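# Sort stickered items into containers matching sticker colors

## Task

Place every item inside the container whose color is the same as the sticker on that item.

## Robot and tools

Setup. Four identical i2rt Big YAM arms, arm1, arm2, arm3 and arm4, work together. Each has six revolute joints, a two-finger gripper and a wrist camera (arm1_cam_wrist to arm4_cam_wrist). Four fixed room cameras also watch: cam_room_a1, cam_room_a2, cam_room_b1, cam_room_b2. The arms do not coordinate by themselves. A stalled or slow arm does not hold up the others.

Frames. Every pose uses one scene frame in metres, with its origin on the floor and +z up. Each foot (base_link) faces its own +x. Feet: arm1 (-0.644, +1.377, +0.914) quat_wxyz (+0.682, +0.007, +0.004, +0.731); arm2 (-0.655, -0.555, +0.928) (+0.747, +0.002, +0.000, -0.665); arm3 (+0.651, -1.332, +0.868) (+0.663, -0.004, -0.006, -0.748); arm4 (+0.648, +0.477, +0.879) (+0.687, +0.001, +0.003, +0.727). The hand point sits between the finger pads, about 1 cm short of the tips. The fingers point along the hand's +z and open and close along its y. Reach is roughly 1.0 m from the joint1 axis. Printed hand positions can be off, more so when the arm is stretched out.

move. Its arguments are arm1, arm2, arm3, arm4 and cameras. Each arm argument is a separate object for that arm only. An arm left out gets nothing new, but it may still be driving toward its previous targets. Inside an arm object:
- joints: absolute targets by name. joint1_rad -2.879 to 2.879 (turns the arm about its foot, positive is counter-clockwise seen from above). joint2_rad 0 to 3.141 (shoulder; 0 points the upper arm backward). joint3_rad 0 to 3.019 (elbow; 0 is folded). joint4_rad -1.692 to 1.57 (hand pitch; positive raises the fingers). joint5_rad -1.57 to 1.57 (sideways swing; positive goes to the arm's right). joint6_rad -2.094 to 2.094 (roll; positive is clockwise seen from behind the hand). These are in radians. gripper_m is the fingertip gap in metres, 0 to 0.093.
- target: a list of seven numbers [x, y, z, qw, qx, qy, qz]. This is an absolute hand pose in the scene frame. The hand moves there in a straight line, starting from its current hand_target. When target is present, joints may contain only gripper_m.
- speed: the top speed of that straight path, 0.002 to 0.5 m/s, default 0.25. It is valid only together with target.
- min_time_s: 0.1 to 8 s, used with joints. It sets the shortest duration for each of that arm's joint motions.
All motions in one call start together. Hand paths in one call finish together, paced by the slowest. A path lasts 0.5 to 10 s, and no action runs longer than 15 s. Paths do not avoid obstacles or other arms. The controller limits each step to 100 mm and 20 degrees from the measured pose. Hands lag, stray, may overshoot the speed, and often stop a centimetre or more from the target. cameras lists the camera names or ["all"]. Any unknown key or name makes the call invalid. A value out of range gets the call refused, and then later move, wait and finished_scene calls in that reply are skipped. A move with no action returns the full state, the scene number and all images.

Results. The "move" line lists each arm that was sent motion, with "done" or its worst status. joint_status and hand_status report the outcome of the last accepted action:
- off_target: the joint stopped short and may keep pushing.
- time_out: the joints keep nearby targets and keep pushing. Send the reported positions to relieve them.
- not_followed, "joint command not followed" and "pose unreachable": a safety check held the targets back. The arm may still try them later.
on_its_own reports uncommanded behaviour, and its "held at" value is a target, not a reading. An arm shown under "as last shown" was not commanded, and its lines repeat the last printed values. The "pictures" line gives the order of the images, which may be slightly older than the state. Joint velocities are in rad/s (gripper in m/s). "within noise" means the arm is still. Joint torques are in N m, offset and noisy. Values 3 and 4 wrap at ±28. MOTOR HOT warns of overheating. OVER-TEMPERATURE FAULT means the arm went limp for 30 to 60 s or more. Keys marked limit_stop_at_motor_heat must be sent again.

Gripper. When gripping firmly, gripper_m reads up to 0.005 below the object's width, or on some grippers up to 0.002 above it. Closed on nothing, it reads 0.000 to 0.003. For a firm hold, aim about 0.005 below the width read at first contact, or deeper for soft, small or round items. To release, command a gap well above the reading.

Other tools. wait: seconds 0 to 10, with cameras as in move. The robots keep their current commands while it runs. zoom_image: camera plus region [x0, y0, x1, y1] in pixels from the top-left, at most 504 by 504. It works only on a camera present in the latest images. read_manual: section "licences" returns licence text only. finished_scene: scene is the current scene's number. It ends the scene permanently, so the items must already be in place and stay there. After ending the first scene, make no further calls in that reply.

Avoid. Do not push or drop anything out of the work area or onto the floor. Avoid hard presses or hits between arms, and never close a gripper on another arm's fingers. The self-collision check can act too late and lets grippers and cameras collide. Arms do not stop on contact, and pushing into things or holding a stretched pose heats the motors. Do not drop items from a height, release them while moving, or slam into fixed or heavy objects. Loose objects may occasionally get nudged by outside forces. The scene keeps running while you think.

Each tool is called after "Emit:" in YAML: its name, and indented under it one key for each argument.

## Session

Emit:
move:

Scene clock: 0.00 s.
Joint torques (N m): no reading
Motor temperatures (°C): arm1=[22 24 25 23 21 21 21] | arm2=[24 24 24 22 22 20 23] | arm3=[24 24 23 24 24 23 23] | arm4=[23 21 22 22 25 21 24]
Heat: arm1: hottest joint3_rad 25 °C; arm2: hottest joint1_rad 24 °C; arm3: hottest joint1_rad 24 °C; arm4: hottest joint5_rad 25 °C.
Joint velocities: within noise
arm1.joint_positions: joint1_rad=-0.126 joint2_rad=+0.650 joint3_rad=+1.429 joint4_rad=-1.488 joint5_rad=-0.026 joint6_rad=-0.127 gripper_m=+0.09396
arm1.joint_status: not commanded
arm1.hand: x=-0.6270 y=+1.5972 z=+1.4351 quat_wxyz=(-0.310, +0.665, -0.618, -0.282) (m; scene frame)
arm1.hand_target: x=-0.6269 y=+1.5953 z=+1.4482 quat_wxyz=(-0.321, +0.661, -0.613, -0.291) (m; scene frame)
arm1.hand_status: not commanded
arm2.joint_positions: joint1_rad=-0.045 joint2_rad=+0.645 joint3_rad=+1.565 joint4_rad=-1.137 joint5_rad=+0.166 joint6_rad=-0.774 gripper_m=+0.09396
arm2.joint_status: not commanded
arm2.hand: x=-0.6689 y=-0.7907 z=+1.5906 quat_wxyz=(-0.204, -0.325, -0.709, +0.592) (m; scene frame)
arm2.hand_target: x=-0.6692 y=-0.7857 z=+1.5994 quat_wxyz=(-0.208, -0.323, -0.702, +0.599) (m; scene frame)
arm2.hand_status: not commanded
arm3.joint_positions: joint1_rad=+0.075 joint2_rad=+0.603 joint3_rad=+1.391 joint4_rad=-1.324 joint5_rad=-0.185 joint6_rad=-0.597 gripper_m=+0.09396
arm3.joint_status: not commanded
arm3.hand: x=+0.6714 y=-1.5539 z=+1.4174 quat_wxyz=(-0.295, -0.381, -0.775, +0.409) (m; scene frame)
arm3.hand_target: x=+0.6715 y=-1.5515 z=+1.4286 quat_wxyz=(-0.300, -0.376, -0.770, +0.420) (m; scene frame)
arm3.hand_status: not commanded
arm4.joint_positions: joint1_rad=+0.109 joint2_rad=+0.632 joint3_rad=+1.440 joint4_rad=-1.502 joint5_rad=+0.178 joint6_rad=-0.775 gripper_m=+0.09396
arm4.joint_status: not commanded
arm4.hand: x=+0.6469 y=+0.6902 z=+1.4068 quat_wxyz=(-0.410, +0.846, -0.316, -0.125) (m; scene frame)
arm4.hand_target: x=+0.6473 y=+0.6879 z=+1.4162 quat_wxyz=(-0.419, +0.841, -0.316, -0.131) (m; scene frame)
arm4.hand_status: not commanded
pictures: arm1_cam_wrist, arm2_cam_wrist, arm3_cam_wrist, arm4_cam_wrist, cam_room_a1, cam_room_a2, cam_room_b1, cam_room_b2
Images, in order (width x height): arm1_cam_wrist 672x504, arm2_cam_wrist 672x504, arm3_cam_wrist 672x504, arm4_cam_wrist 672x504, cam_room_a1 672x504, cam_room_a2 672x504, cam_room_b1 672x504, cam_room_b2 672x504.

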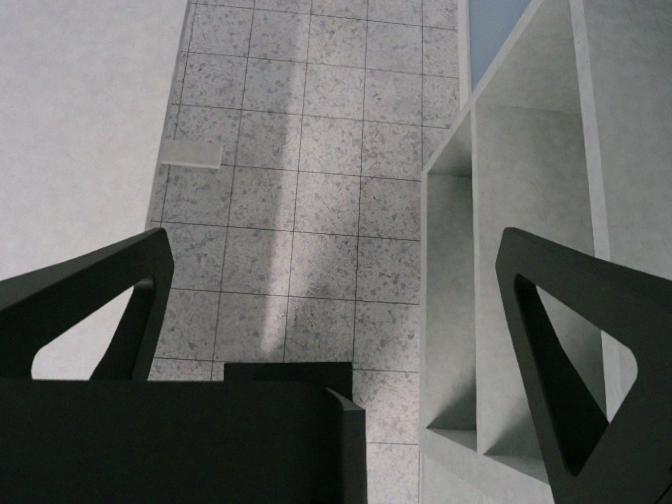

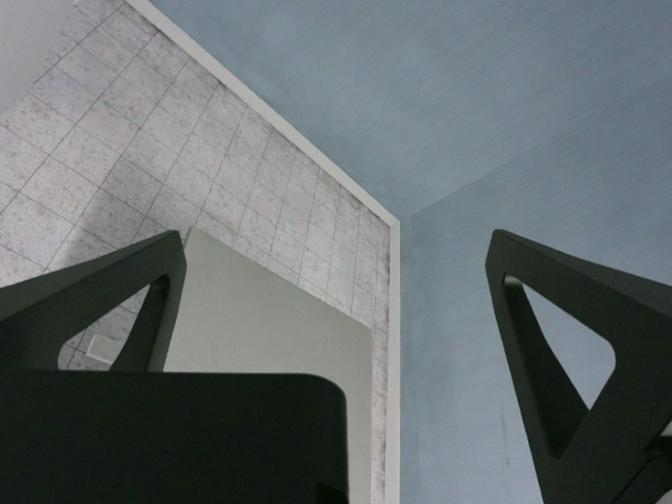

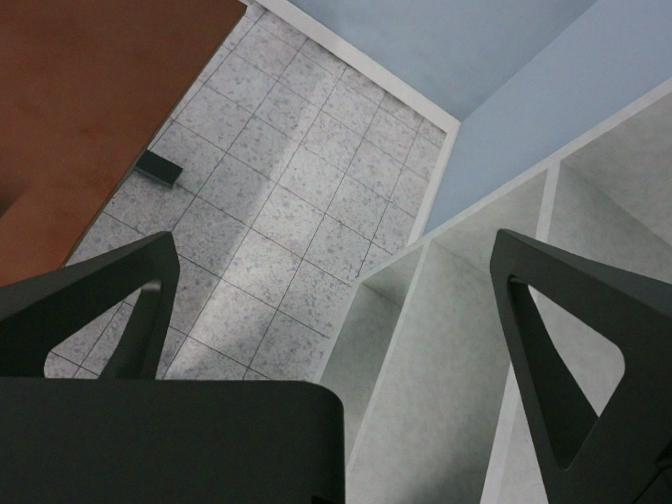

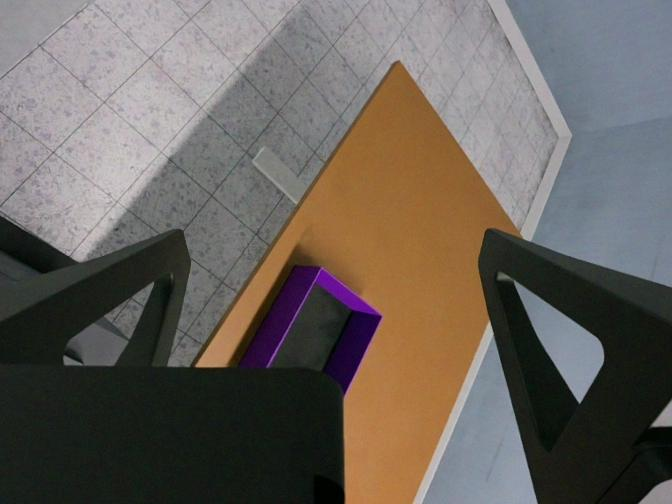

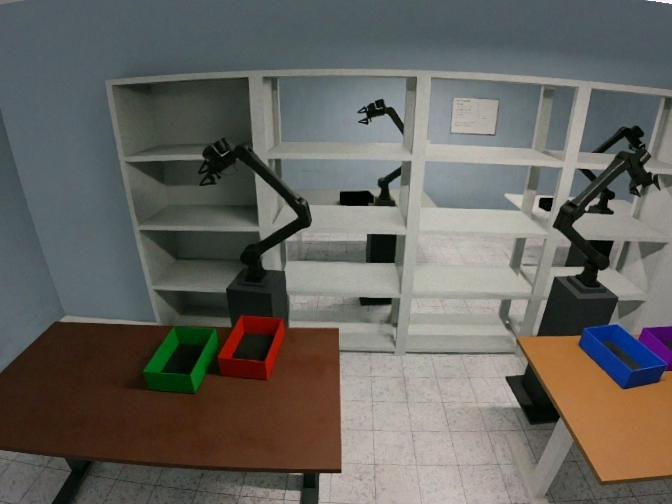

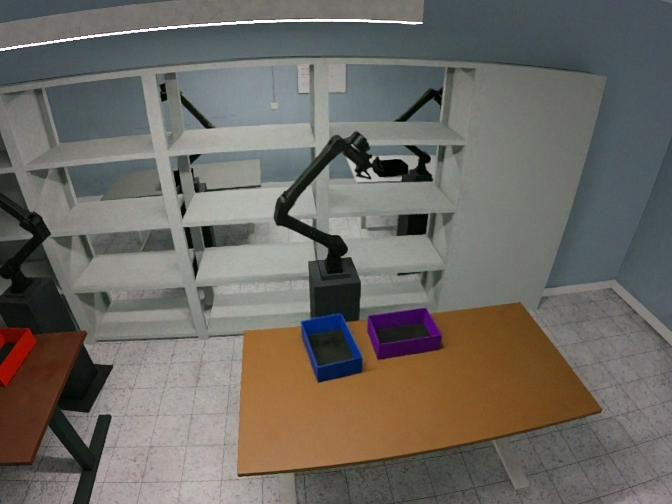

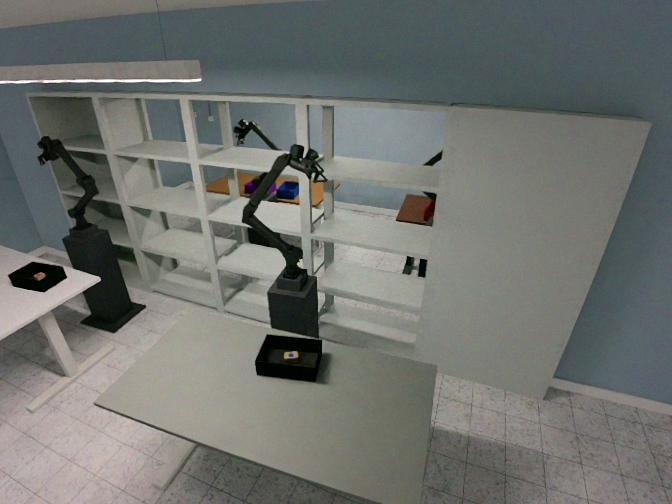

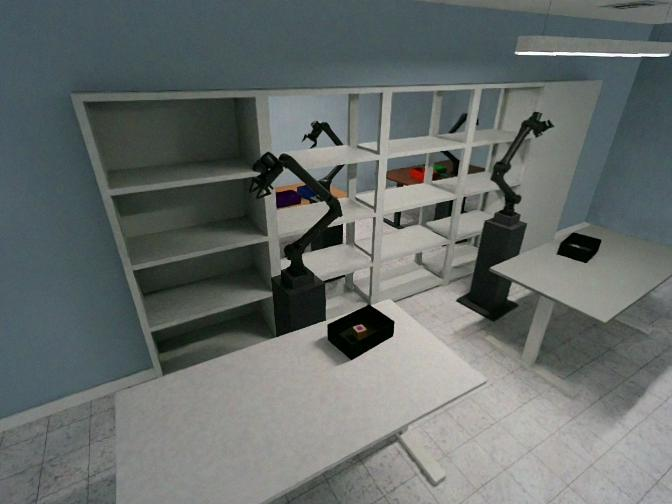

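Emit:
zoom_image:
  camera: "cam_room_b1"
  region: [240, 320, 340, 395]

Emit:
zoom_image:
  camera: "cam_room_b2"
  region: [310, 290, 410, 365]

Emit:
zoom_image:
  camera: "cam_room_b1"
  region: [0, 40, 504, 418]

Emit:
zoom_image:
  camera: "cam_room_b2"
  region: [70, 70, 574, 448]

Emit:
zoom_image:
  camera: "cam_room_a2"
  region: [0, 40, 504, 418]

Emit:
zoom_image:
  camera: "cam_room_a1"
  region: [80, 50, 584, 428]

Scaled by 5.040.

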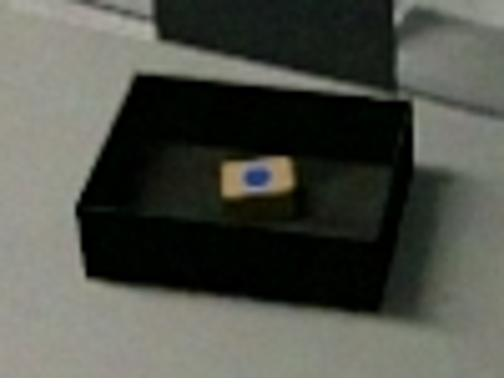

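Scaled by 5.040.

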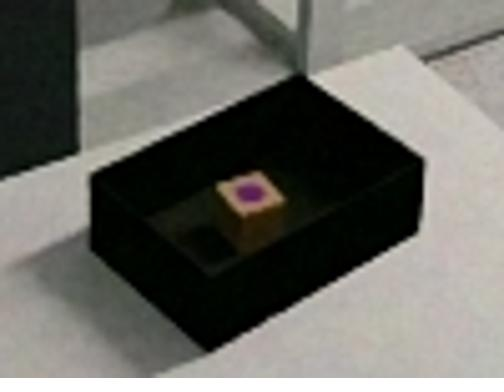

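Scaled by 1.000.

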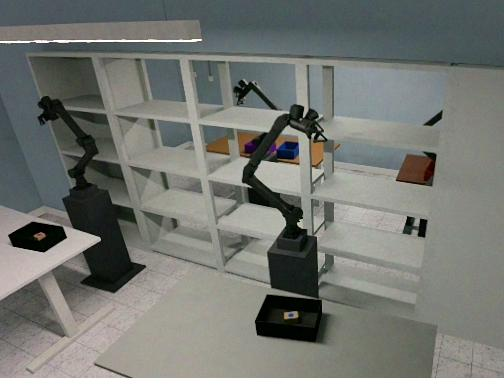

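Scaled by 1.000.

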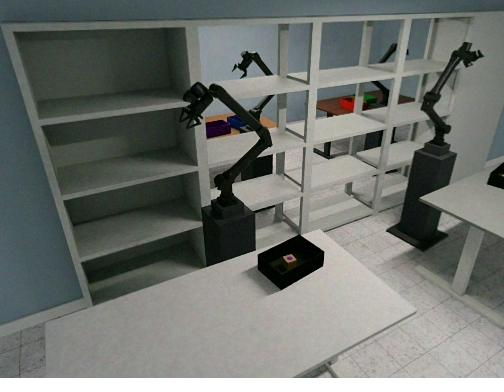

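Scaled by 1.000.

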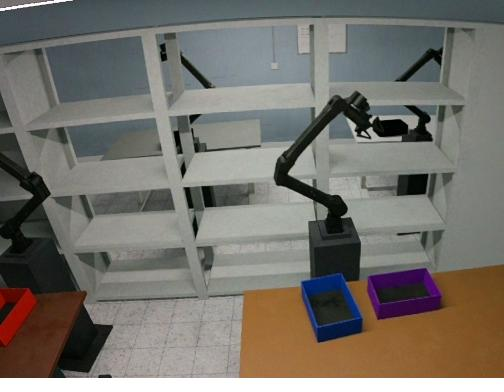

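Scaled by 1.000.

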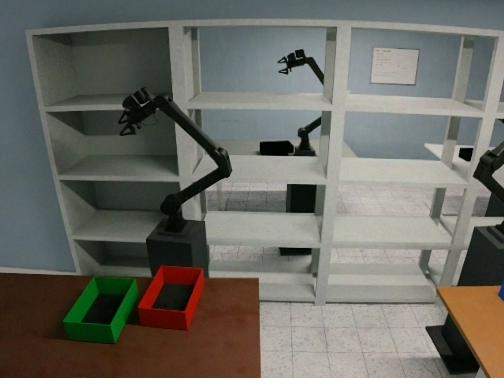

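Emit:
move:
  arm1: {"target":[-0.72,1.75,1.22,0,-0.7071,0.7071,0]}
  arm2: {"target":[-0.72,-0.93,1.22,0,0.7071,0.7071,0]}
  arm4: {"target":[0.72,0.85,1.22,0,-0.7071,0.7071,0]}
  cameras: ["all"]

Scene clock: 56.97 s.
Joint torques (N m): arm1=[-0.67 -7.71 15.08 -0.06 -0.04 0.09] | arm2=[0.21 -11.05 10.21 0.25 -0.19 0.21] | arm3=[1.32 2.37 9.18 1.84 -0.07 -0.01] | arm4=[0.79 -9.58 11.78 -0.14 -0.08 0.16]
Motor temperatures (°C): arm1=[22 24 31 23 21 21 21] | arm2=[24 24 28 23 22 20 23] | arm3=[24 24 27 24 24 23 23] | arm4=[23 22 26 22 25 21 24]
Heat: arm1: hottest joint3_rad 31 °C; arm2: hottest joint3_rad 28 °C; arm3: hottest joint3_rad 27 °C; arm4: hottest joint3_rad 26 °C.
move: arm1 off_target; arm2 off_target; arm4 off_target
Joint velocities: within noise
arm1.joint_positions: joint1_rad=+0.141 joint2_rad=+1.344 joint3_rad=+1.385 joint4_rad=-1.661 joint5_rad=+0.016 joint6_rad=+0.213 gripper_m=+0.09396
arm1.joint_status: not commanded
arm1.hand: x=-0.7138 y=+1.7414 z=+1.1990 quat_wxyz=(+0.011, +0.706, -0.708, +0.019) (m; scene frame)
arm1.hand_target: x=-0.7197 y=+1.7490 z=+1.2197 quat_wxyz=(+0.000, +0.707, -0.707, +0.000) (m; scene frame)
arm1.hand_status: off_target (0.024 m and 2.5 deg from the pose sent, 0.280 m and 49.7 deg at the start)
arm2.joint_positions: joint1_rad=-0.278 joint2_rad=+1.322 joint3_rad=+1.410 joint4_rad=-1.625 joint5_rad=+0.005 joint6_rad=-0.183 gripper_m=+0.09396
arm2.joint_status: not commanded
arm2.hand: x=-0.7182 y=-0.9342 z=+1.2268 quat_wxyz=(-0.007, -0.699, -0.715, +0.013) (m; scene frame)
arm2.hand_target: x=-0.7199 y=-0.9300 z=+1.2202 quat_wxyz=(+0.000, -0.707, -0.707, +0.000) (m; scene frame)
arm2.hand_status: off_target (0.008 m and 2.2 deg from the pose sent, 0.399 m and 86.1 deg at the start)
arm3: as last shown
arm4.joint_positions: joint1_rad=-0.234 joint2_rad=+1.277 joint3_rad=+1.440 joint4_rad=-1.669 joint5_rad=+0.008 joint6_rad=-0.200 gripper_m=+0.09396
arm4.joint_status: not commanded
arm4.hand: x=+0.7164 y=+0.8426 z=+1.2047 quat_wxyz=(-0.026, +0.715, -0.699, -0.016) (m; scene frame)
arm4.hand_target: x=+0.7200 y=+0.8496 z=+1.2191 quat_wxyz=(-0.036, +0.707, -0.706, -0.024) (m; scene frame)
arm4.hand_status: off_target (0.017 m and 3.7 deg from the pose sent, 0.256 m and 69.4 deg at the start; a joint's target at an end of its range on 46 of 113 steps)
pictures: arm1_cam_wrist, arm2_cam_wrist, arm3_cam_wrist, arm4_cam_wrist, cam_room_a1, cam_room_a2, cam_room_b1, cam_room_b2
Images, in order (width x height): arm1_cam_wrist 672x504, arm2_cam_wrist 672x504, arm3_cam_wrist 672x504, arm4_cam_wrist 672x504, cam_room_a1 672x504, cam_room_a2 672x504, cam_room_b1 672x504, cam_room_b2 672x504.

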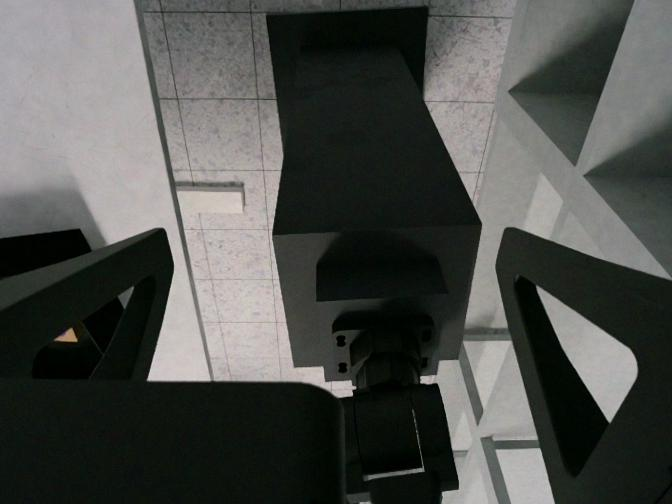

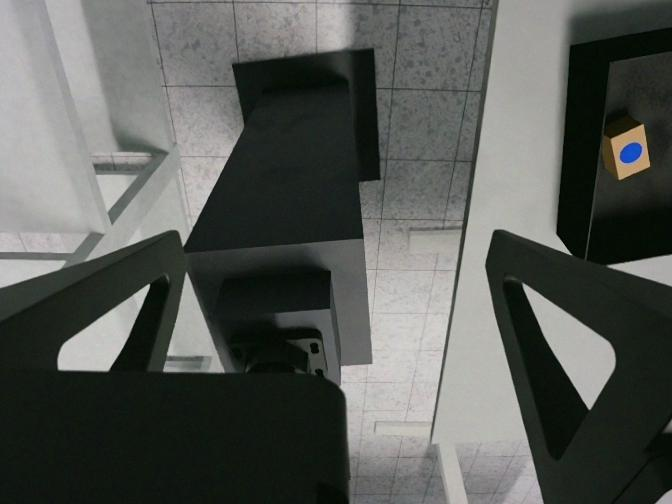

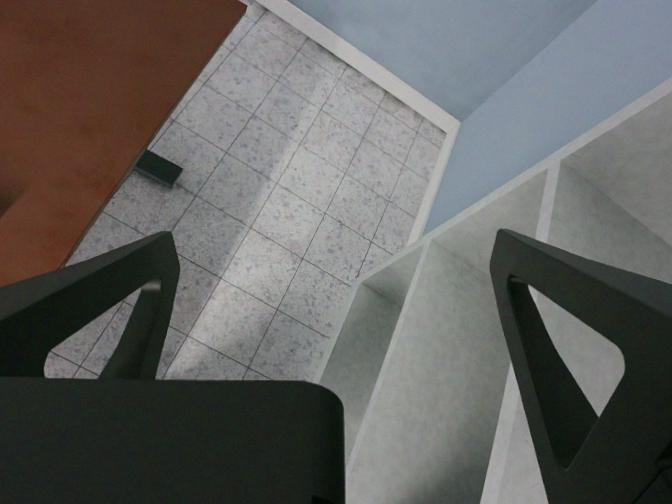

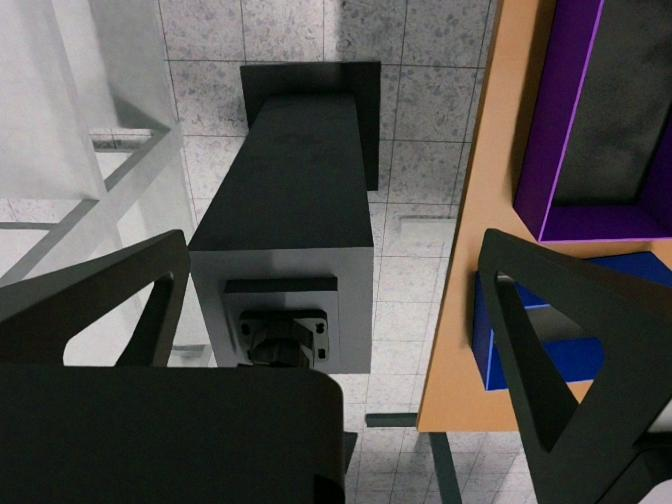

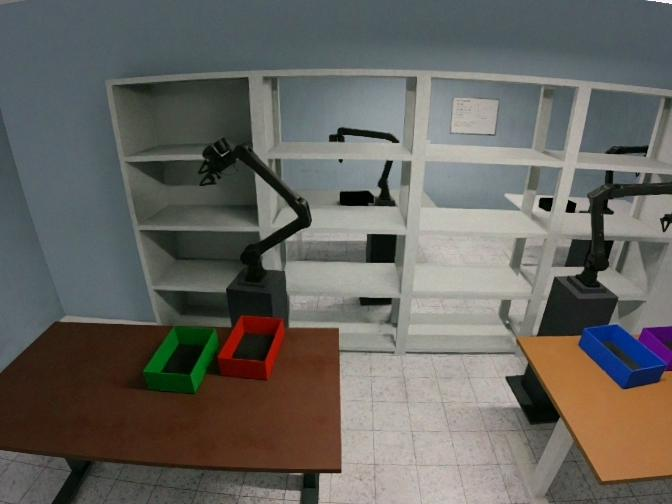

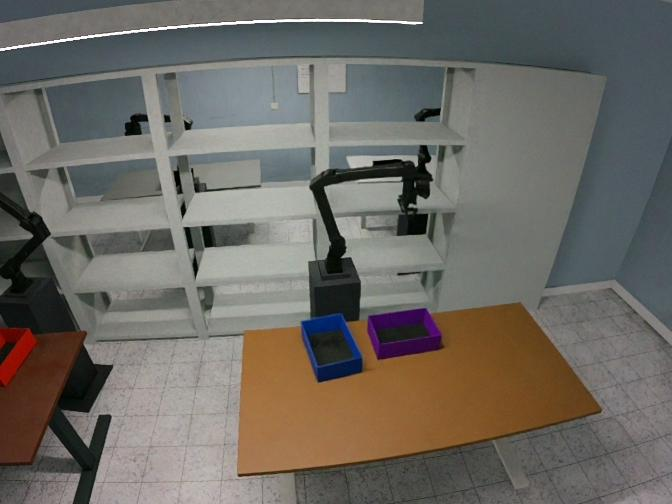

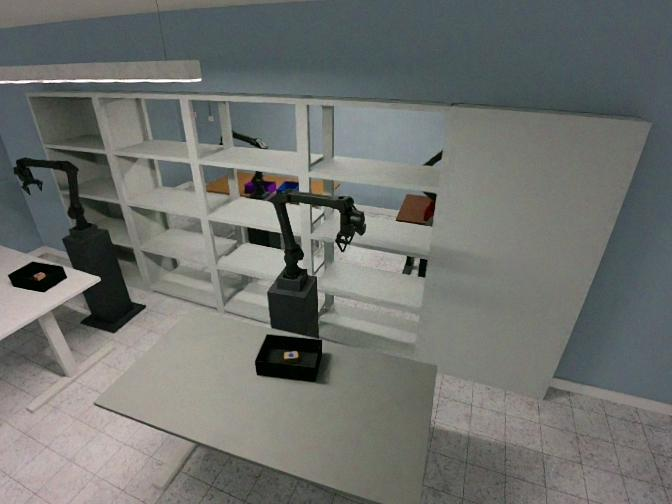

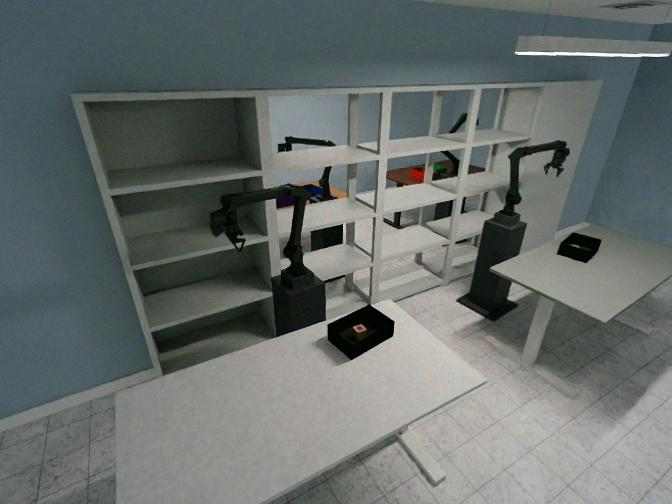

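Emit:
move:
  arm1: {"target":[-1.18,1.275,1.13,0,1,0,0]}
  arm2: {"target":[-1.14,-0.755,1.13,0,1,0,0]}
  arm4: {"target":[1.2,0.52,1.15,0,0,1,0]}
  cameras: ["arm1_cam_wrist","arm2_cam_wrist","arm4_cam_wrist"]

Scene clock: 87.30 s.
Joint torques (N m): arm1=[-2.02 -14.51 15.87 -0.09 -0.04 -0.05] | arm2=[0.85 -15.62 15.68 0.94 -0.09 0.22] | arm3=[1.2 2.37 9.21 1.81 -0.09 -0.01] | arm4=[1.08 -17.2 12.04 -0.39 0.18 0.19]
Motor temperatures (°C): arm1=[22 25 33 23 21 21 21] | arm2=[24 25 30 22 22 20 23] | arm3=[24 24 28 24 24 23 23] | arm4=[23 22 29 22 25 21 24]
Heat: arm1: hottest joint3_rad 33 °C; arm2: hottest joint3_rad 30 °C; arm3: hottest joint3_rad 28 °C; arm4: hottest joint3_rad 29 °C.
move: arm1 off_target; arm2 off_target; arm4 off_target
Joint velocities: within noise
arm1.joint_positions: joint1_rad=+1.689 joint2_rad=+1.786 joint3_rad=+1.653 joint4_rad=-1.496 joint5_rad=-0.004 joint6_rad=+0.194 gripper_m=+0.09397
arm1.joint_status: not commanded
arm1.hand: x=-1.1646 y=+1.2776 z=+1.1098 quat_wxyz=(-0.005, +1.000, -0.004, +0.021) (m; scene frame)
arm1.hand_target: x=-1.1789 y=+1.2753 z=+1.1301 quat_wxyz=(+0.000, +1.000, +0.000, -0.001) (m; scene frame)
arm1.hand_status: off_target (0.026 m and 2.5 deg from the pose sent, 0.663 m and 90.2 deg at the start)
arm2.joint_positions: joint1_rad=-1.299 joint2_rad=+1.685 joint3_rad=+1.538 joint4_rad=-1.458 joint5_rad=+0.000 joint6_rad=+0.375 gripper_m=+0.09397
arm2.joint_status: not commanded
arm2.hand: x=-1.1198 y=-0.7457 z=+1.1216 quat_wxyz=(+0.008, -1.000, -0.007, -0.017) (m; scene frame)
arm2.hand_target: x=-1.1390 y=-0.7545 z=+1.1302 quat_wxyz=(+0.000, -1.000, +0.000, +0.000) (m; scene frame)
arm2.hand_status: off_target (0.024 m and 2.3 deg from the pose sent, 0.468 m and 91.3 deg at the start)
arm3: as last shown
arm4.joint_positions: joint1_rad=-1.554 joint2_rad=+1.768 joint3_rad=+1.831 joint4_rad=-1.648 joint5_rad=-0.006 joint6_rad=+0.061 gripper_m=+0.09397
arm4.joint_status: not commanded
arm4.hand: x=+1.1879 y=+0.5182 z=+1.1412 quat_wxyz=(+0.010, +0.006, -1.000, -0.001) (m; scene frame)
arm4.hand_target: x=+1.1994 y=+0.5199 z=+1.1498 quat_wxyz=(+0.000, +0.000, -1.000, +0.000) (m; scene frame)
arm4.hand_status: off_target (0.015 m and 1.3 deg from the pose sent, 0.584 m and 91.3 deg at the start)
pictures: arm1_cam_wrist, arm2_cam_wrist, arm4_cam_wrist
Images, in order (width x height): arm1_cam_wrist 672x504, arm2_cam_wrist 672x504, arm4_cam_wrist 672x504.

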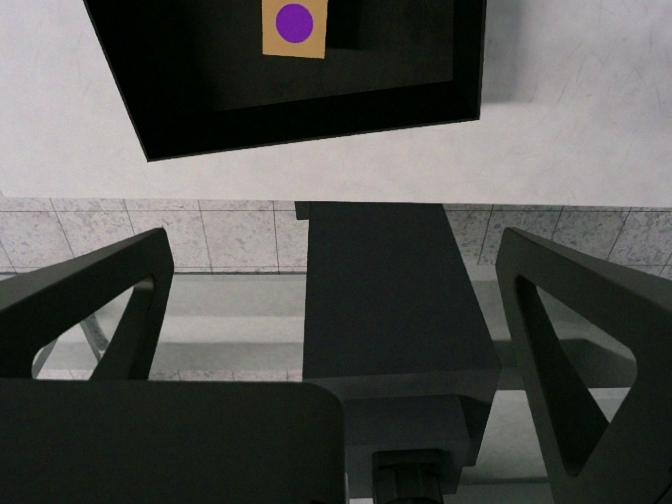

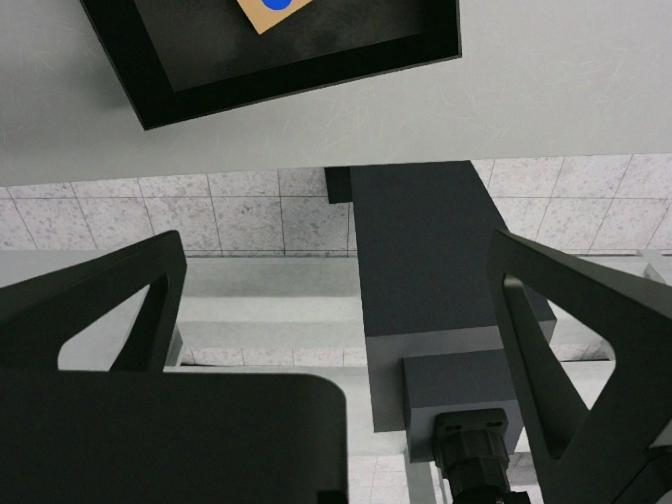

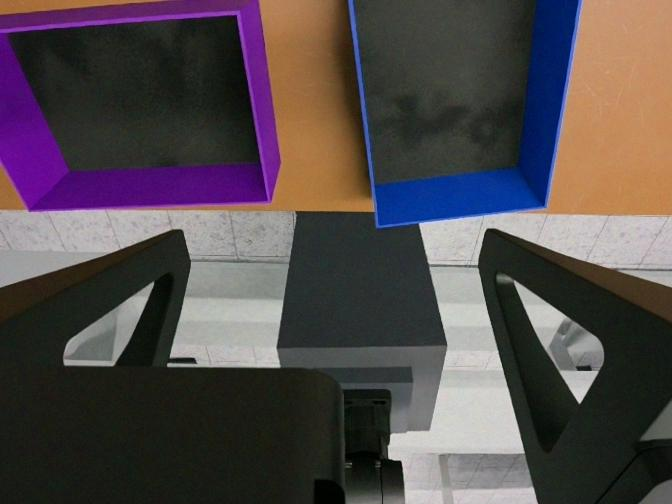

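Emit:
move:
  arm1: {"target":[-1.137,1.25,1.02,0,1,0,0]}
  arm2: {"target":[-1.12,-0.794,1.01,0,1,0,0]}
  arm4: {"target":[0.45,0.75,1.28,0,-0.7071,0,0.7071]}
  cameras: ["arm1_cam_wrist","arm2_cam_wrist","arm4_cam_wrist","cam_room_a2","cam_room_b1"]

Scene clock: 121.97 s.
Joint torques (N m): arm1=[-1.26 -15.62 9.54 0.84 -0.02 0.1] | arm2=[1.49 -15.85 9.07 1.28 -0.04 0.2] | arm3=[1.2 2.32 9.2 1.83 -0.08 -0.02] | arm4=[-0.38 0.85 8.55 0.28 -0.46 0.01]
Motor temperatures (°C): arm1=[22 25 36 23 21 21 21] | arm2=[24 26 34 22 22 20 23] | arm3=[24 24 29 24 24 23 23] | arm4=[23 23 33 22 25 21 24]
Heat: arm1: hottest joint3_rad 36 °C; arm2: hottest joint3_rad 34 °C; arm3: hottest joint3_rad 29 °C; arm4: hottest joint3_rad 33 °C.
move: arm1 off_target; arm2 off_target; arm4 not_followed
Joint velocities: within noise
arm1.joint_positions: joint1_rad=+1.741 joint2_rad=+1.786 joint3_rad=+1.377 joint4_rad=-1.215 joint5_rad=-0.005 joint6_rad=+0.242 gripper_m=+0.09397
arm1.joint_status: not commanded
arm1.hand: x=-1.1344 y=+1.2568 z=+1.0080 quat_wxyz=(-0.005, +1.000, -0.002, +0.018) (m; scene frame)
arm1.hand_target: x=-1.1369 y=+1.2501 z=+1.0200 quat_wxyz=(+0.000, +1.000, +0.000, +0.000) (m; scene frame)
arm1.hand_status: off_target (0.014 m and 2.2 deg from the pose sent, 0.098 m and 2.5 deg at the start)
arm2.joint_positions: joint1_rad=-1.223 joint2_rad=+1.758 joint3_rad=+1.394 joint4_rad=-1.169 joint5_rad=+0.000 joint6_rad=+0.460 gripper_m=+0.09397
arm2.joint_status: not commanded
arm2.hand: x=-1.1251 y=-0.7907 z=+1.0325 quat_wxyz=(-0.007, -1.000, -0.003, +0.016) (m; scene frame)
arm2.hand_target: x=-1.1193 y=-0.7935 z=+1.0105 quat_wxyz=(+0.000, -1.000, +0.000, +0.000) (m; scene frame)
arm2.hand_status: off_target (0.023 m and 2.0 deg from the pose sent, 0.122 m and 2.3 deg at the start)
arm3: as last shown
arm4.joint_positions: joint1_rad=-1.081 joint2_rad=+0.556 joint3_rad=+0.824 joint4_rad=-1.670 joint5_rad=-1.277 joint6_rad=-0.859 gripper_m=+0.09397
arm4.joint_status: not commanded
arm4.on_its_own: joint1_rad is held at -1.090, not at its first target -1.552; joint2_rad is held at +0.556, not at its first target +1.789; joint3_rad is held at +0.826, not at its first target +1.883; joint5_rad is held at -1.274, not at its first target -0.003; joint6_rad is held at -0.857, not at its first target +0.075
arm4.hand: x=+0.6704 y=+0.6856 z=+1.2449 quat_wxyz=(-0.157, +0.554, -0.579, -0.577) (m; scene frame)
arm4.hand_target: x=+0.6724 y=+0.6853 z=+1.2455 quat_wxyz=(-0.160, +0.552, -0.583, -0.575) (m; scene frame)
arm4.hand_status: not_followed (0.232 m and 73.8 deg from the pose sent, 0.786 m and 179.5 deg at the start; pose on its path clipped on 120 of 201 steps; a joint's target at an end of its range on 164 of 201 steps)
pictures: arm1_cam_wrist, arm2_cam_wrist, arm4_cam_wrist, cam_room_a2, cam_room_b1
pose unreachable (arm4 arm): on one or more control steps of this call this arm could not follow its commanded pose, so it was not sent that pose on those steps. On the call's last step it was still not sent that pose. It may still have moved: this result reports where it is.
cause: moving toward the commanded pose would bring two parts of the arm too close to each other (its wrist (the part past joint 4) and its wrist camera, 1 mm apart when it was first held).
Images, in order (width x height): arm1_cam_wrist 672x504, arm2_cam_wrist 672x504, arm4_cam_wrist 672x504, cam_room_a2 672x504, cam_room_b1 672x504.

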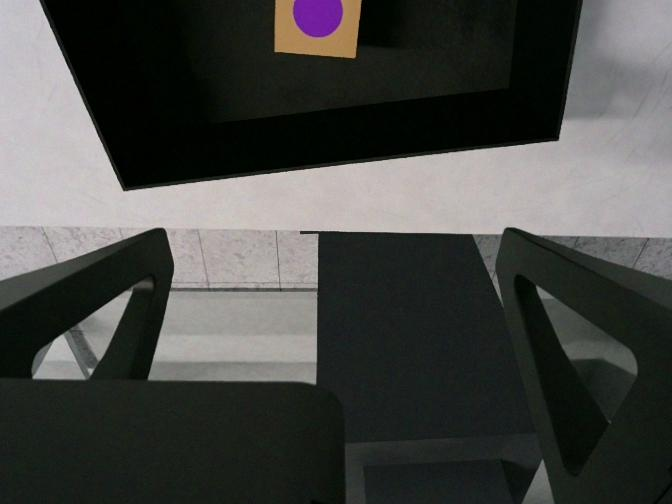

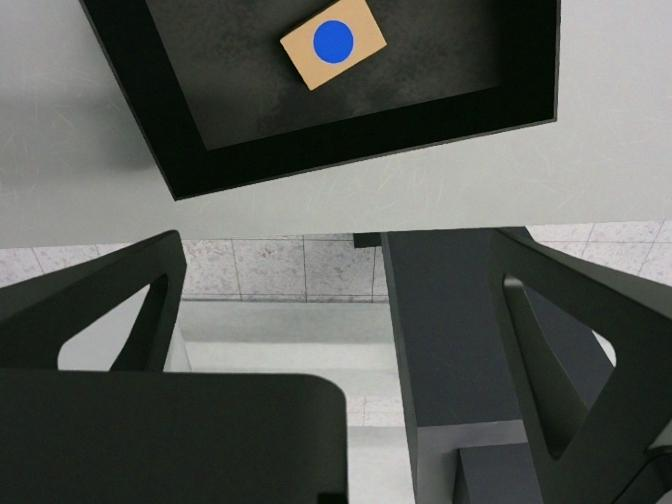

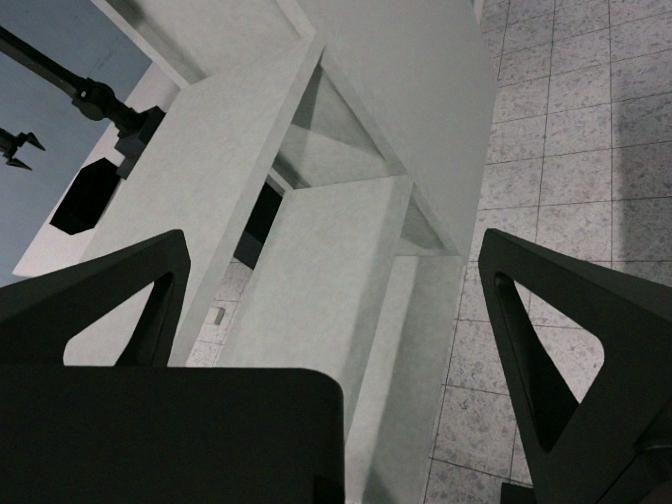

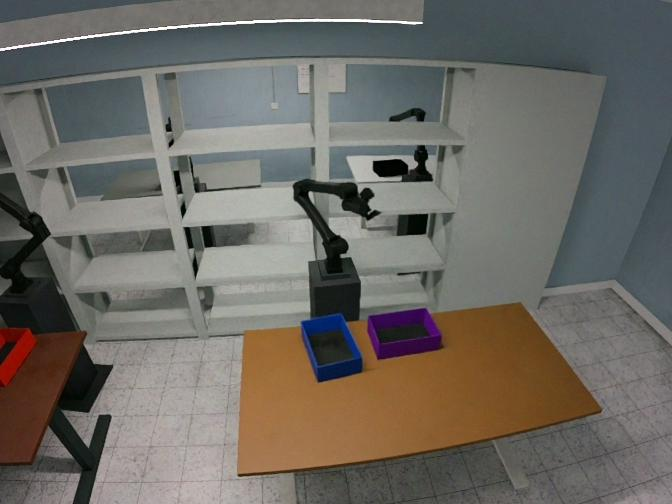

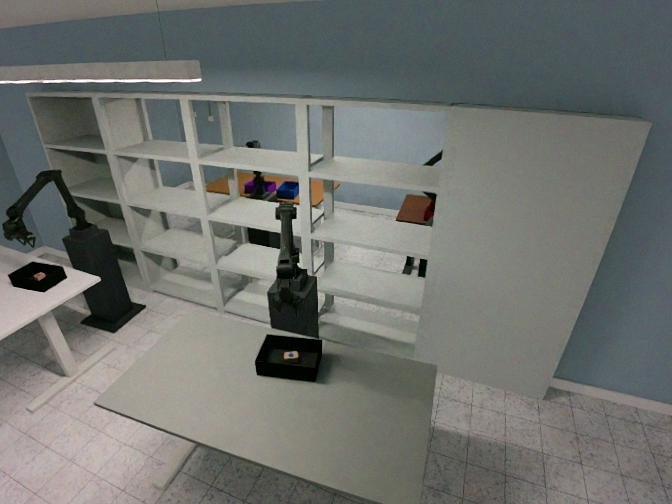

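Emit:
move:
  arm1: {"target":[-1.125,1.246,0.91,0,0.9994,-0.035,0]}
  arm2: {"target":[-1.12,-0.793,0.91,0,0.875,-0.485,0]}
  arm4: {"joints":{"joint1_rad":1.5,"joint2_rad":0.65,"joint3_rad":1.43,"joint4_rad":-1.3,"joint5_rad":0,"joint6_rad":0},"min_time_s":3}
  cameras: ["arm1_cam_wrist","arm2_cam_wrist","arm4_cam_wrist"]

Scene clock: 145.70 s.
Joint torques (N m): arm1=[-0.5 -12.92 8.39 0.91 0.02 0.12] | arm2=[1.49 -16.67 8.01 1.22 0.03 0.21] | arm3=[1.14 2.2 9.24 1.88 -0.09 -0.01] | arm4=[0.97 2.37 10.51 1.91 0.2 0.15]
Motor temperatures (°C): arm1=[22 25 34 23 21 21 21] | arm2=[24 26 31 22 22 20 23] | arm3=[24 24 29 24 24 23 23] | arm4=[23 22 33 22 25 21 24]
Heat: arm1: hottest joint3_rad 34 °C; arm2: hottest joint3_rad 31 °C; arm3: hottest joint3_rad 29 °C; arm4: hottest joint3_rad 33 °C.
move: arm1 done; arm2 off_target; arm4 done
Joint velocities: within noise
arm1.joint_positions: joint1_rad=+1.756 joint2_rad=+1.865 joint3_rad=+1.215 joint4_rad=-0.938 joint5_rad=-0.005 joint6_rad=+0.327 gripper_m=+0.09397
arm1.joint_status: not commanded
arm1.hand: x=-1.1241 y=+1.2520 z=+0.9155 quat_wxyz=(-0.001, +0.999, -0.036, +0.001) (m; scene frame)
arm1.hand_target: x=-1.1249 y=+1.2460 z=+0.9102 quat_wxyz=(+0.000, +0.999, -0.035, +0.000) (m; scene frame)
arm1.hand_status: done (0.008 m and 0.2 deg from the pose sent, 0.099 m and 4.4 deg at the start)
arm2.joint_positions: joint1_rad=-1.223 joint2_rad=+1.891 joint3_rad=+1.289 joint4_rad=-0.933 joint5_rad=+0.000 joint6_rad=+1.471 gripper_m=+0.09397
arm2.joint_status: not commanded
arm2.hand: x=-1.1280 y=-0.7919 z=+0.9306 quat_wxyz=(-0.012, -0.876, +0.482, +0.010) (m; scene frame)
arm2.hand_target: x=-1.1196 y=-0.7926 z=+0.9107 quat_wxyz=(+0.000, -0.875, +0.485, +0.000) (m; scene frame)
arm2.hand_status: off_target (0.022 m and 1.8 deg from the pose sent, 0.123 m and 58.3 deg at the start)
arm3: as last shown
arm4.joint_positions: joint1_rad=+1.495 joint2_rad=+0.639 joint3_rad=+1.389 joint4_rad=-1.317 joint5_rad=-0.003 joint6_rad=-0.014 gripper_m=+0.09398
arm4.joint_status: all done
arm4.hand: x=+0.4036 y=+0.4839 z=+1.4184 quat_wxyz=(-0.005, +0.875, -0.002, -0.483) (m; scene frame)
arm4.hand_target: x=+0.4021 y=+0.4833 z=+1.4394 quat_wxyz=(-0.002, +0.864, -0.007, -0.504) (m; scene frame)
arm4.hand_status: not commanded
pictures: arm1_cam_wrist, arm2_cam_wrist, arm4_cam_wrist
Images, in order (width x height): arm1_cam_wrist 672x504, arm2_cam_wrist 672x504, arm4_cam_wrist 672x504.

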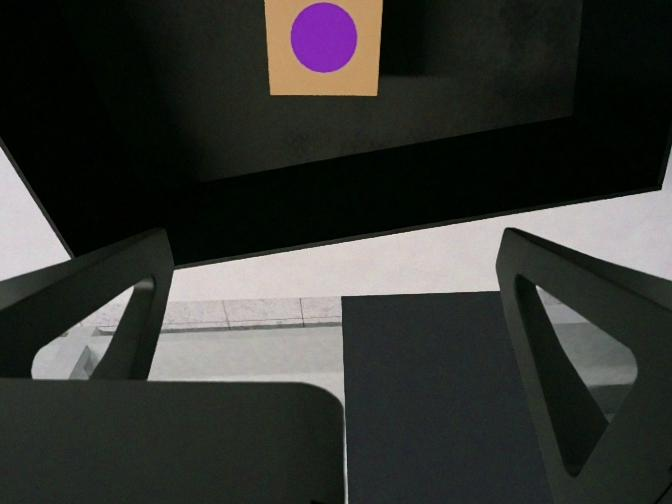

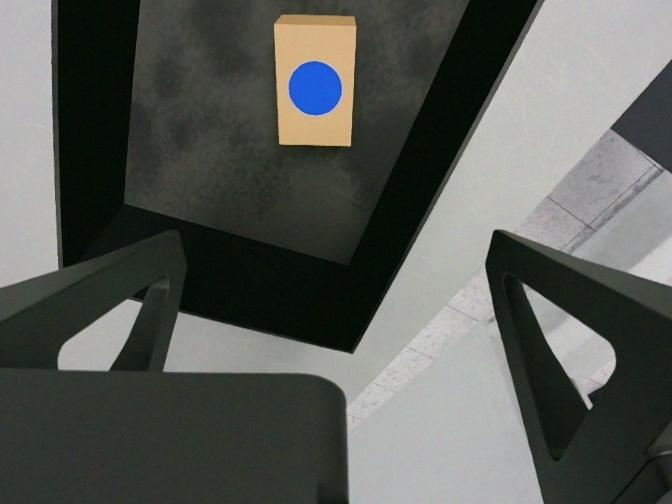

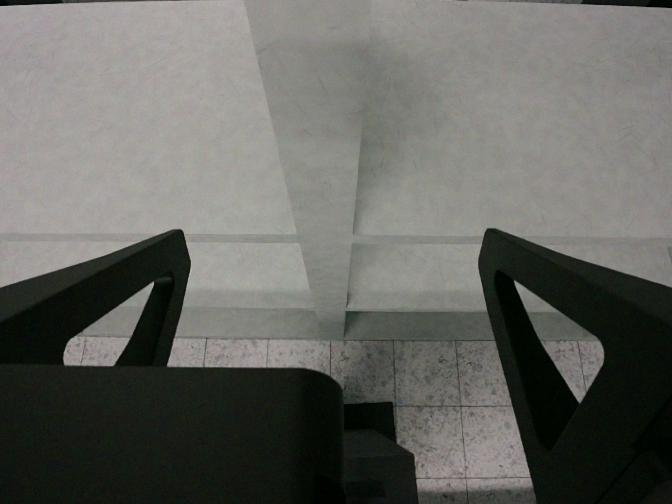

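Emit:
move:
  arm1: {"target":[-1.042,1.24,0.915,0.0105,-0.9531,0.0333,0.3005]}
  arm2: {"target":[-1.06,-0.756,0.925,-0.0829,-0.9168,-0.2628,0.2891]}
  cameras: ["arm1_cam_wrist","arm2_cam_wrist","cam_room_b1","cam_room_b2"]

Scene clock: 192.37 s.
Joint torques (N m): arm1=[-0.85 -8.88 6.87 1.87 0.26 0.14] | arm2=[-0.03 -13.68 6.69 2.61 -0.23 -0.07] | arm3=[1.26 2.49 9.21 1.87 -0.08 -0.01] | arm4=[1.38 2.26 10.33 1.89 0.21 0.2]
Motor temperatures (°C): arm1=[22 26 31 23 21 21 21] | arm2=[24 27 28 22 22 20 23] | arm3=[24 24 29 24 24 23 23] | arm4=[23 22 33 22 25 21 24]
Heat: arm1: hottest joint3_rad 31 °C; arm2: hottest joint3_rad 28 °C; arm3: hottest joint3_rad 29 °C; arm4: hottest joint3_rad 33 °C.
move: arm1 off_target; arm2 done
Joint velocities: within noise
arm1.joint_positions: joint1_rad=+1.940 joint2_rad=+1.543 joint3_rad=+0.580 joint4_rad=-0.115 joint5_rad=+0.277 joint6_rad=+0.433 gripper_m=+0.09397
arm1.joint_status: not commanded
arm1.hand: x=-1.0370 y=+1.2465 z=+0.9046 quat_wxyz=(-0.021, +0.958, -0.031, -0.283) (m; scene frame)
arm1.hand_target: x=-1.0418 y=+1.2400 z=+0.9149 quat_wxyz=(-0.010, +0.953, -0.033, -0.300) (m; scene frame)
arm1.hand_status: off_target (0.013 m and 2.4 deg from the pose sent, 0.083 m and 35.1 deg at the start)
arm2.joint_positions: joint1_rad=-1.246 joint2_rad=+1.571 joint3_rad=+0.630 joint4_rad=-0.037 joint5_rad=-0.070 joint6_rad=-0.087 gripper_m=+0.09398
arm2.joint_status: not commanded
arm2.hand: x=-1.0596 y=-0.7596 z=+0.9218 quat_wxyz=(-0.083, -0.920, -0.260, +0.280) (m; scene frame)
arm2.hand_target: x=-1.0600 y=-0.7560 z=+0.9249 quat_wxyz=(-0.083, -0.917, -0.263, +0.289) (m; scene frame)
arm2.hand_status: done (0.005 m and 1.1 deg from the pose sent, 0.077 m and 94.3 deg at the start)
arm3, arm4: as last shown
pictures: arm1_cam_wrist, arm2_cam_wrist, cam_room_b1, cam_room_b2
Images, in order (width x height): arm1_cam_wrist 672x504, arm2_cam_wrist 672x504, cam_room_b1 672x504, cam_room_b2 672x504.

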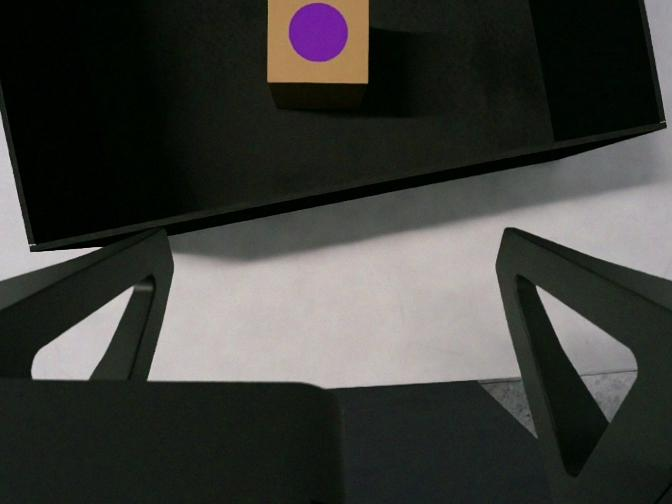

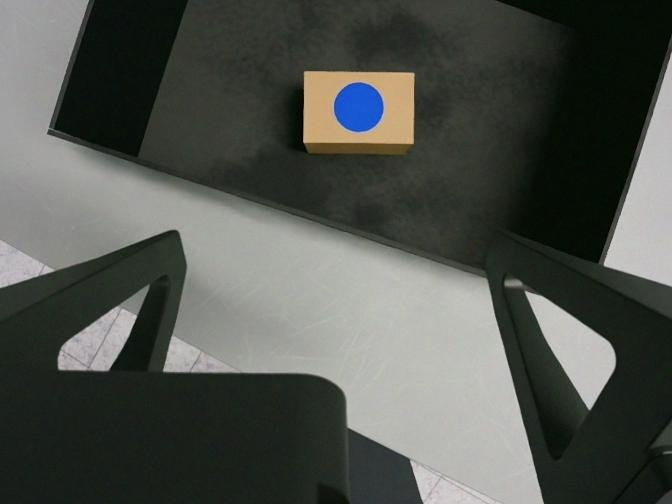

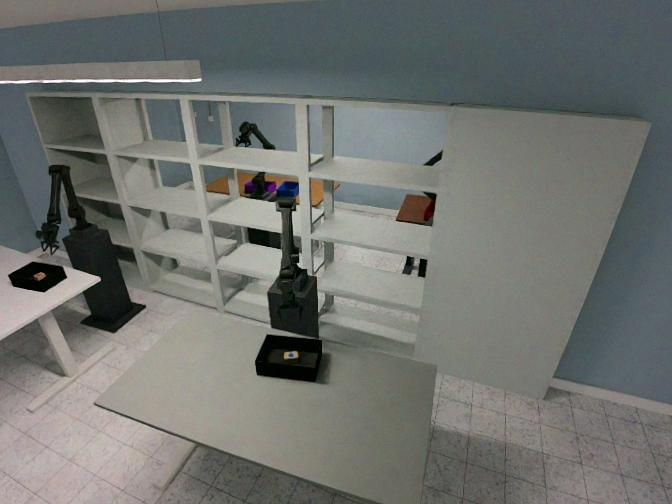

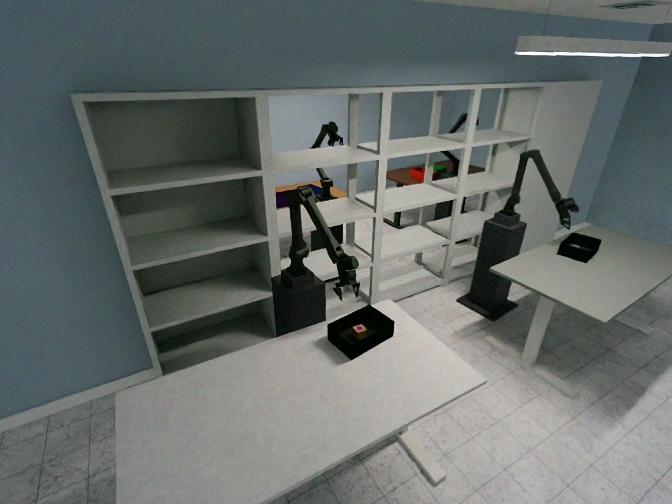

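Emit:
move:
  arm1: {"target":[-1.091,1.242,0.83,0.0105,-0.9531,0.0333,0.3005],"speed":0.1}
  arm2: {"target":[-1.089,-0.763,0.826,-0.0829,-0.9168,-0.2628,0.2891],"speed":0.1}
  cameras: ["arm1_cam_wrist","arm2_cam_wrist"]

Scene clock: 211.63 s.
Joint torques (N m): arm1=[-2.78 -8.94 7.46 1.85 0.09 -0.08] | arm2=[-0.03 -12.86 7.3 2.58 -0.24 -0.04] | arm3=[1.14 2.26 9.17 1.85 -0.07 -0.01] | arm4=[1.2 2.26 10.39 1.91 0.22 0.15]
Motor temperatures (°C): arm1=[22 26 30 23 22 21 21] | arm2=[24 26 29 22 22 20 23] | arm3=[24 24 30 24 24 23 23] | arm4=[23 22 33 22 25 21 24]
Heat: arm1: hottest joint3_rad 30 °C; arm2: hottest joint3_rad 29 °C; arm3: hottest joint3_rad 30 °C; arm4: hottest joint3_rad 33 °C.
move: arm1 off_target; arm2 off_target
Joint velocities: within noise
arm1.joint_positions: joint1_rad=+1.901 joint2_rad=+1.856 joint3_rad=+0.640 joint4_rad=+0.150 joint5_rad=+0.253 joint6_rad=+0.397 gripper_m=+0.09397
arm1.joint_status: not commanded
arm1.hand: x=-1.0710 y=+1.2458 z=+0.8246 quat_wxyz=(-0.018, +0.958, -0.030, -0.283) (m; scene frame)
arm1.hand_target: x=-1.0903 y=+1.2424 z=+0.8306 quat_wxyz=(-0.011, +0.953, -0.033, -0.300) (m; scene frame)
arm1.hand_status: off_target (0.021 m and 2.2 deg from the pose sent, 0.092 m and 2.4 deg at the start)
arm2.joint_positions: joint1_rad=-1.260 joint2_rad=+1.894 joint3_rad=+0.651 joint4_rad=+0.259 joint5_rad=-0.079 joint6_rad=-0.102 gripper_m=+0.09398
arm2.joint_status: not commanded
arm2.hand: x=-1.0740 y=-0.7604 z=+0.8269 quat_wxyz=(-0.083, -0.921, -0.262, +0.278) (m; scene frame)
arm2.hand_target: x=-1.0886 y=-0.7627 z=+0.8264 quat_wxyz=(-0.083, -0.917, -0.263, +0.289) (m; scene frame)
arm2.hand_status: off_target (0.015 m and 1.4 deg from the pose sent, 0.100 m and 1.1 deg at the start)
arm3, arm4: as last shown
pictures: arm1_cam_wrist, arm2_cam_wrist
Images, in order (width x height): arm1_cam_wrist 672x504, arm2_cam_wrist 672x504.

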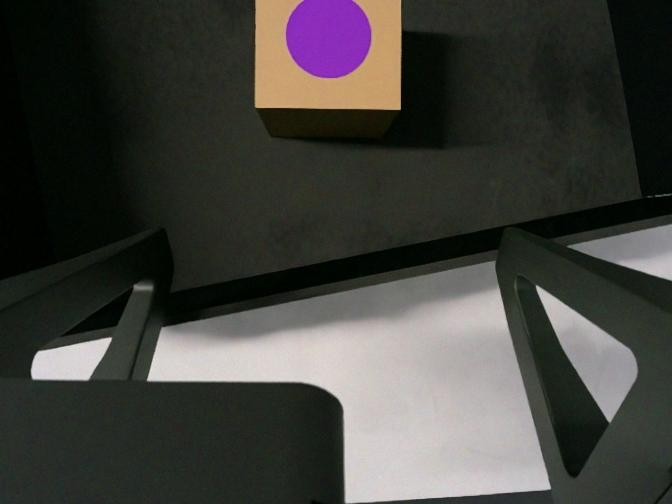

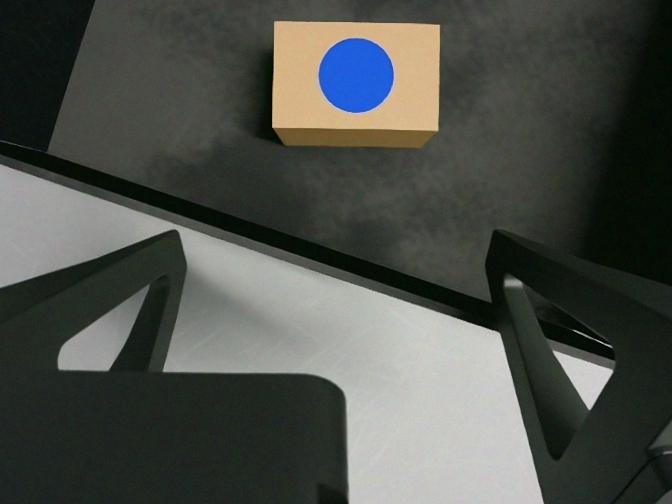

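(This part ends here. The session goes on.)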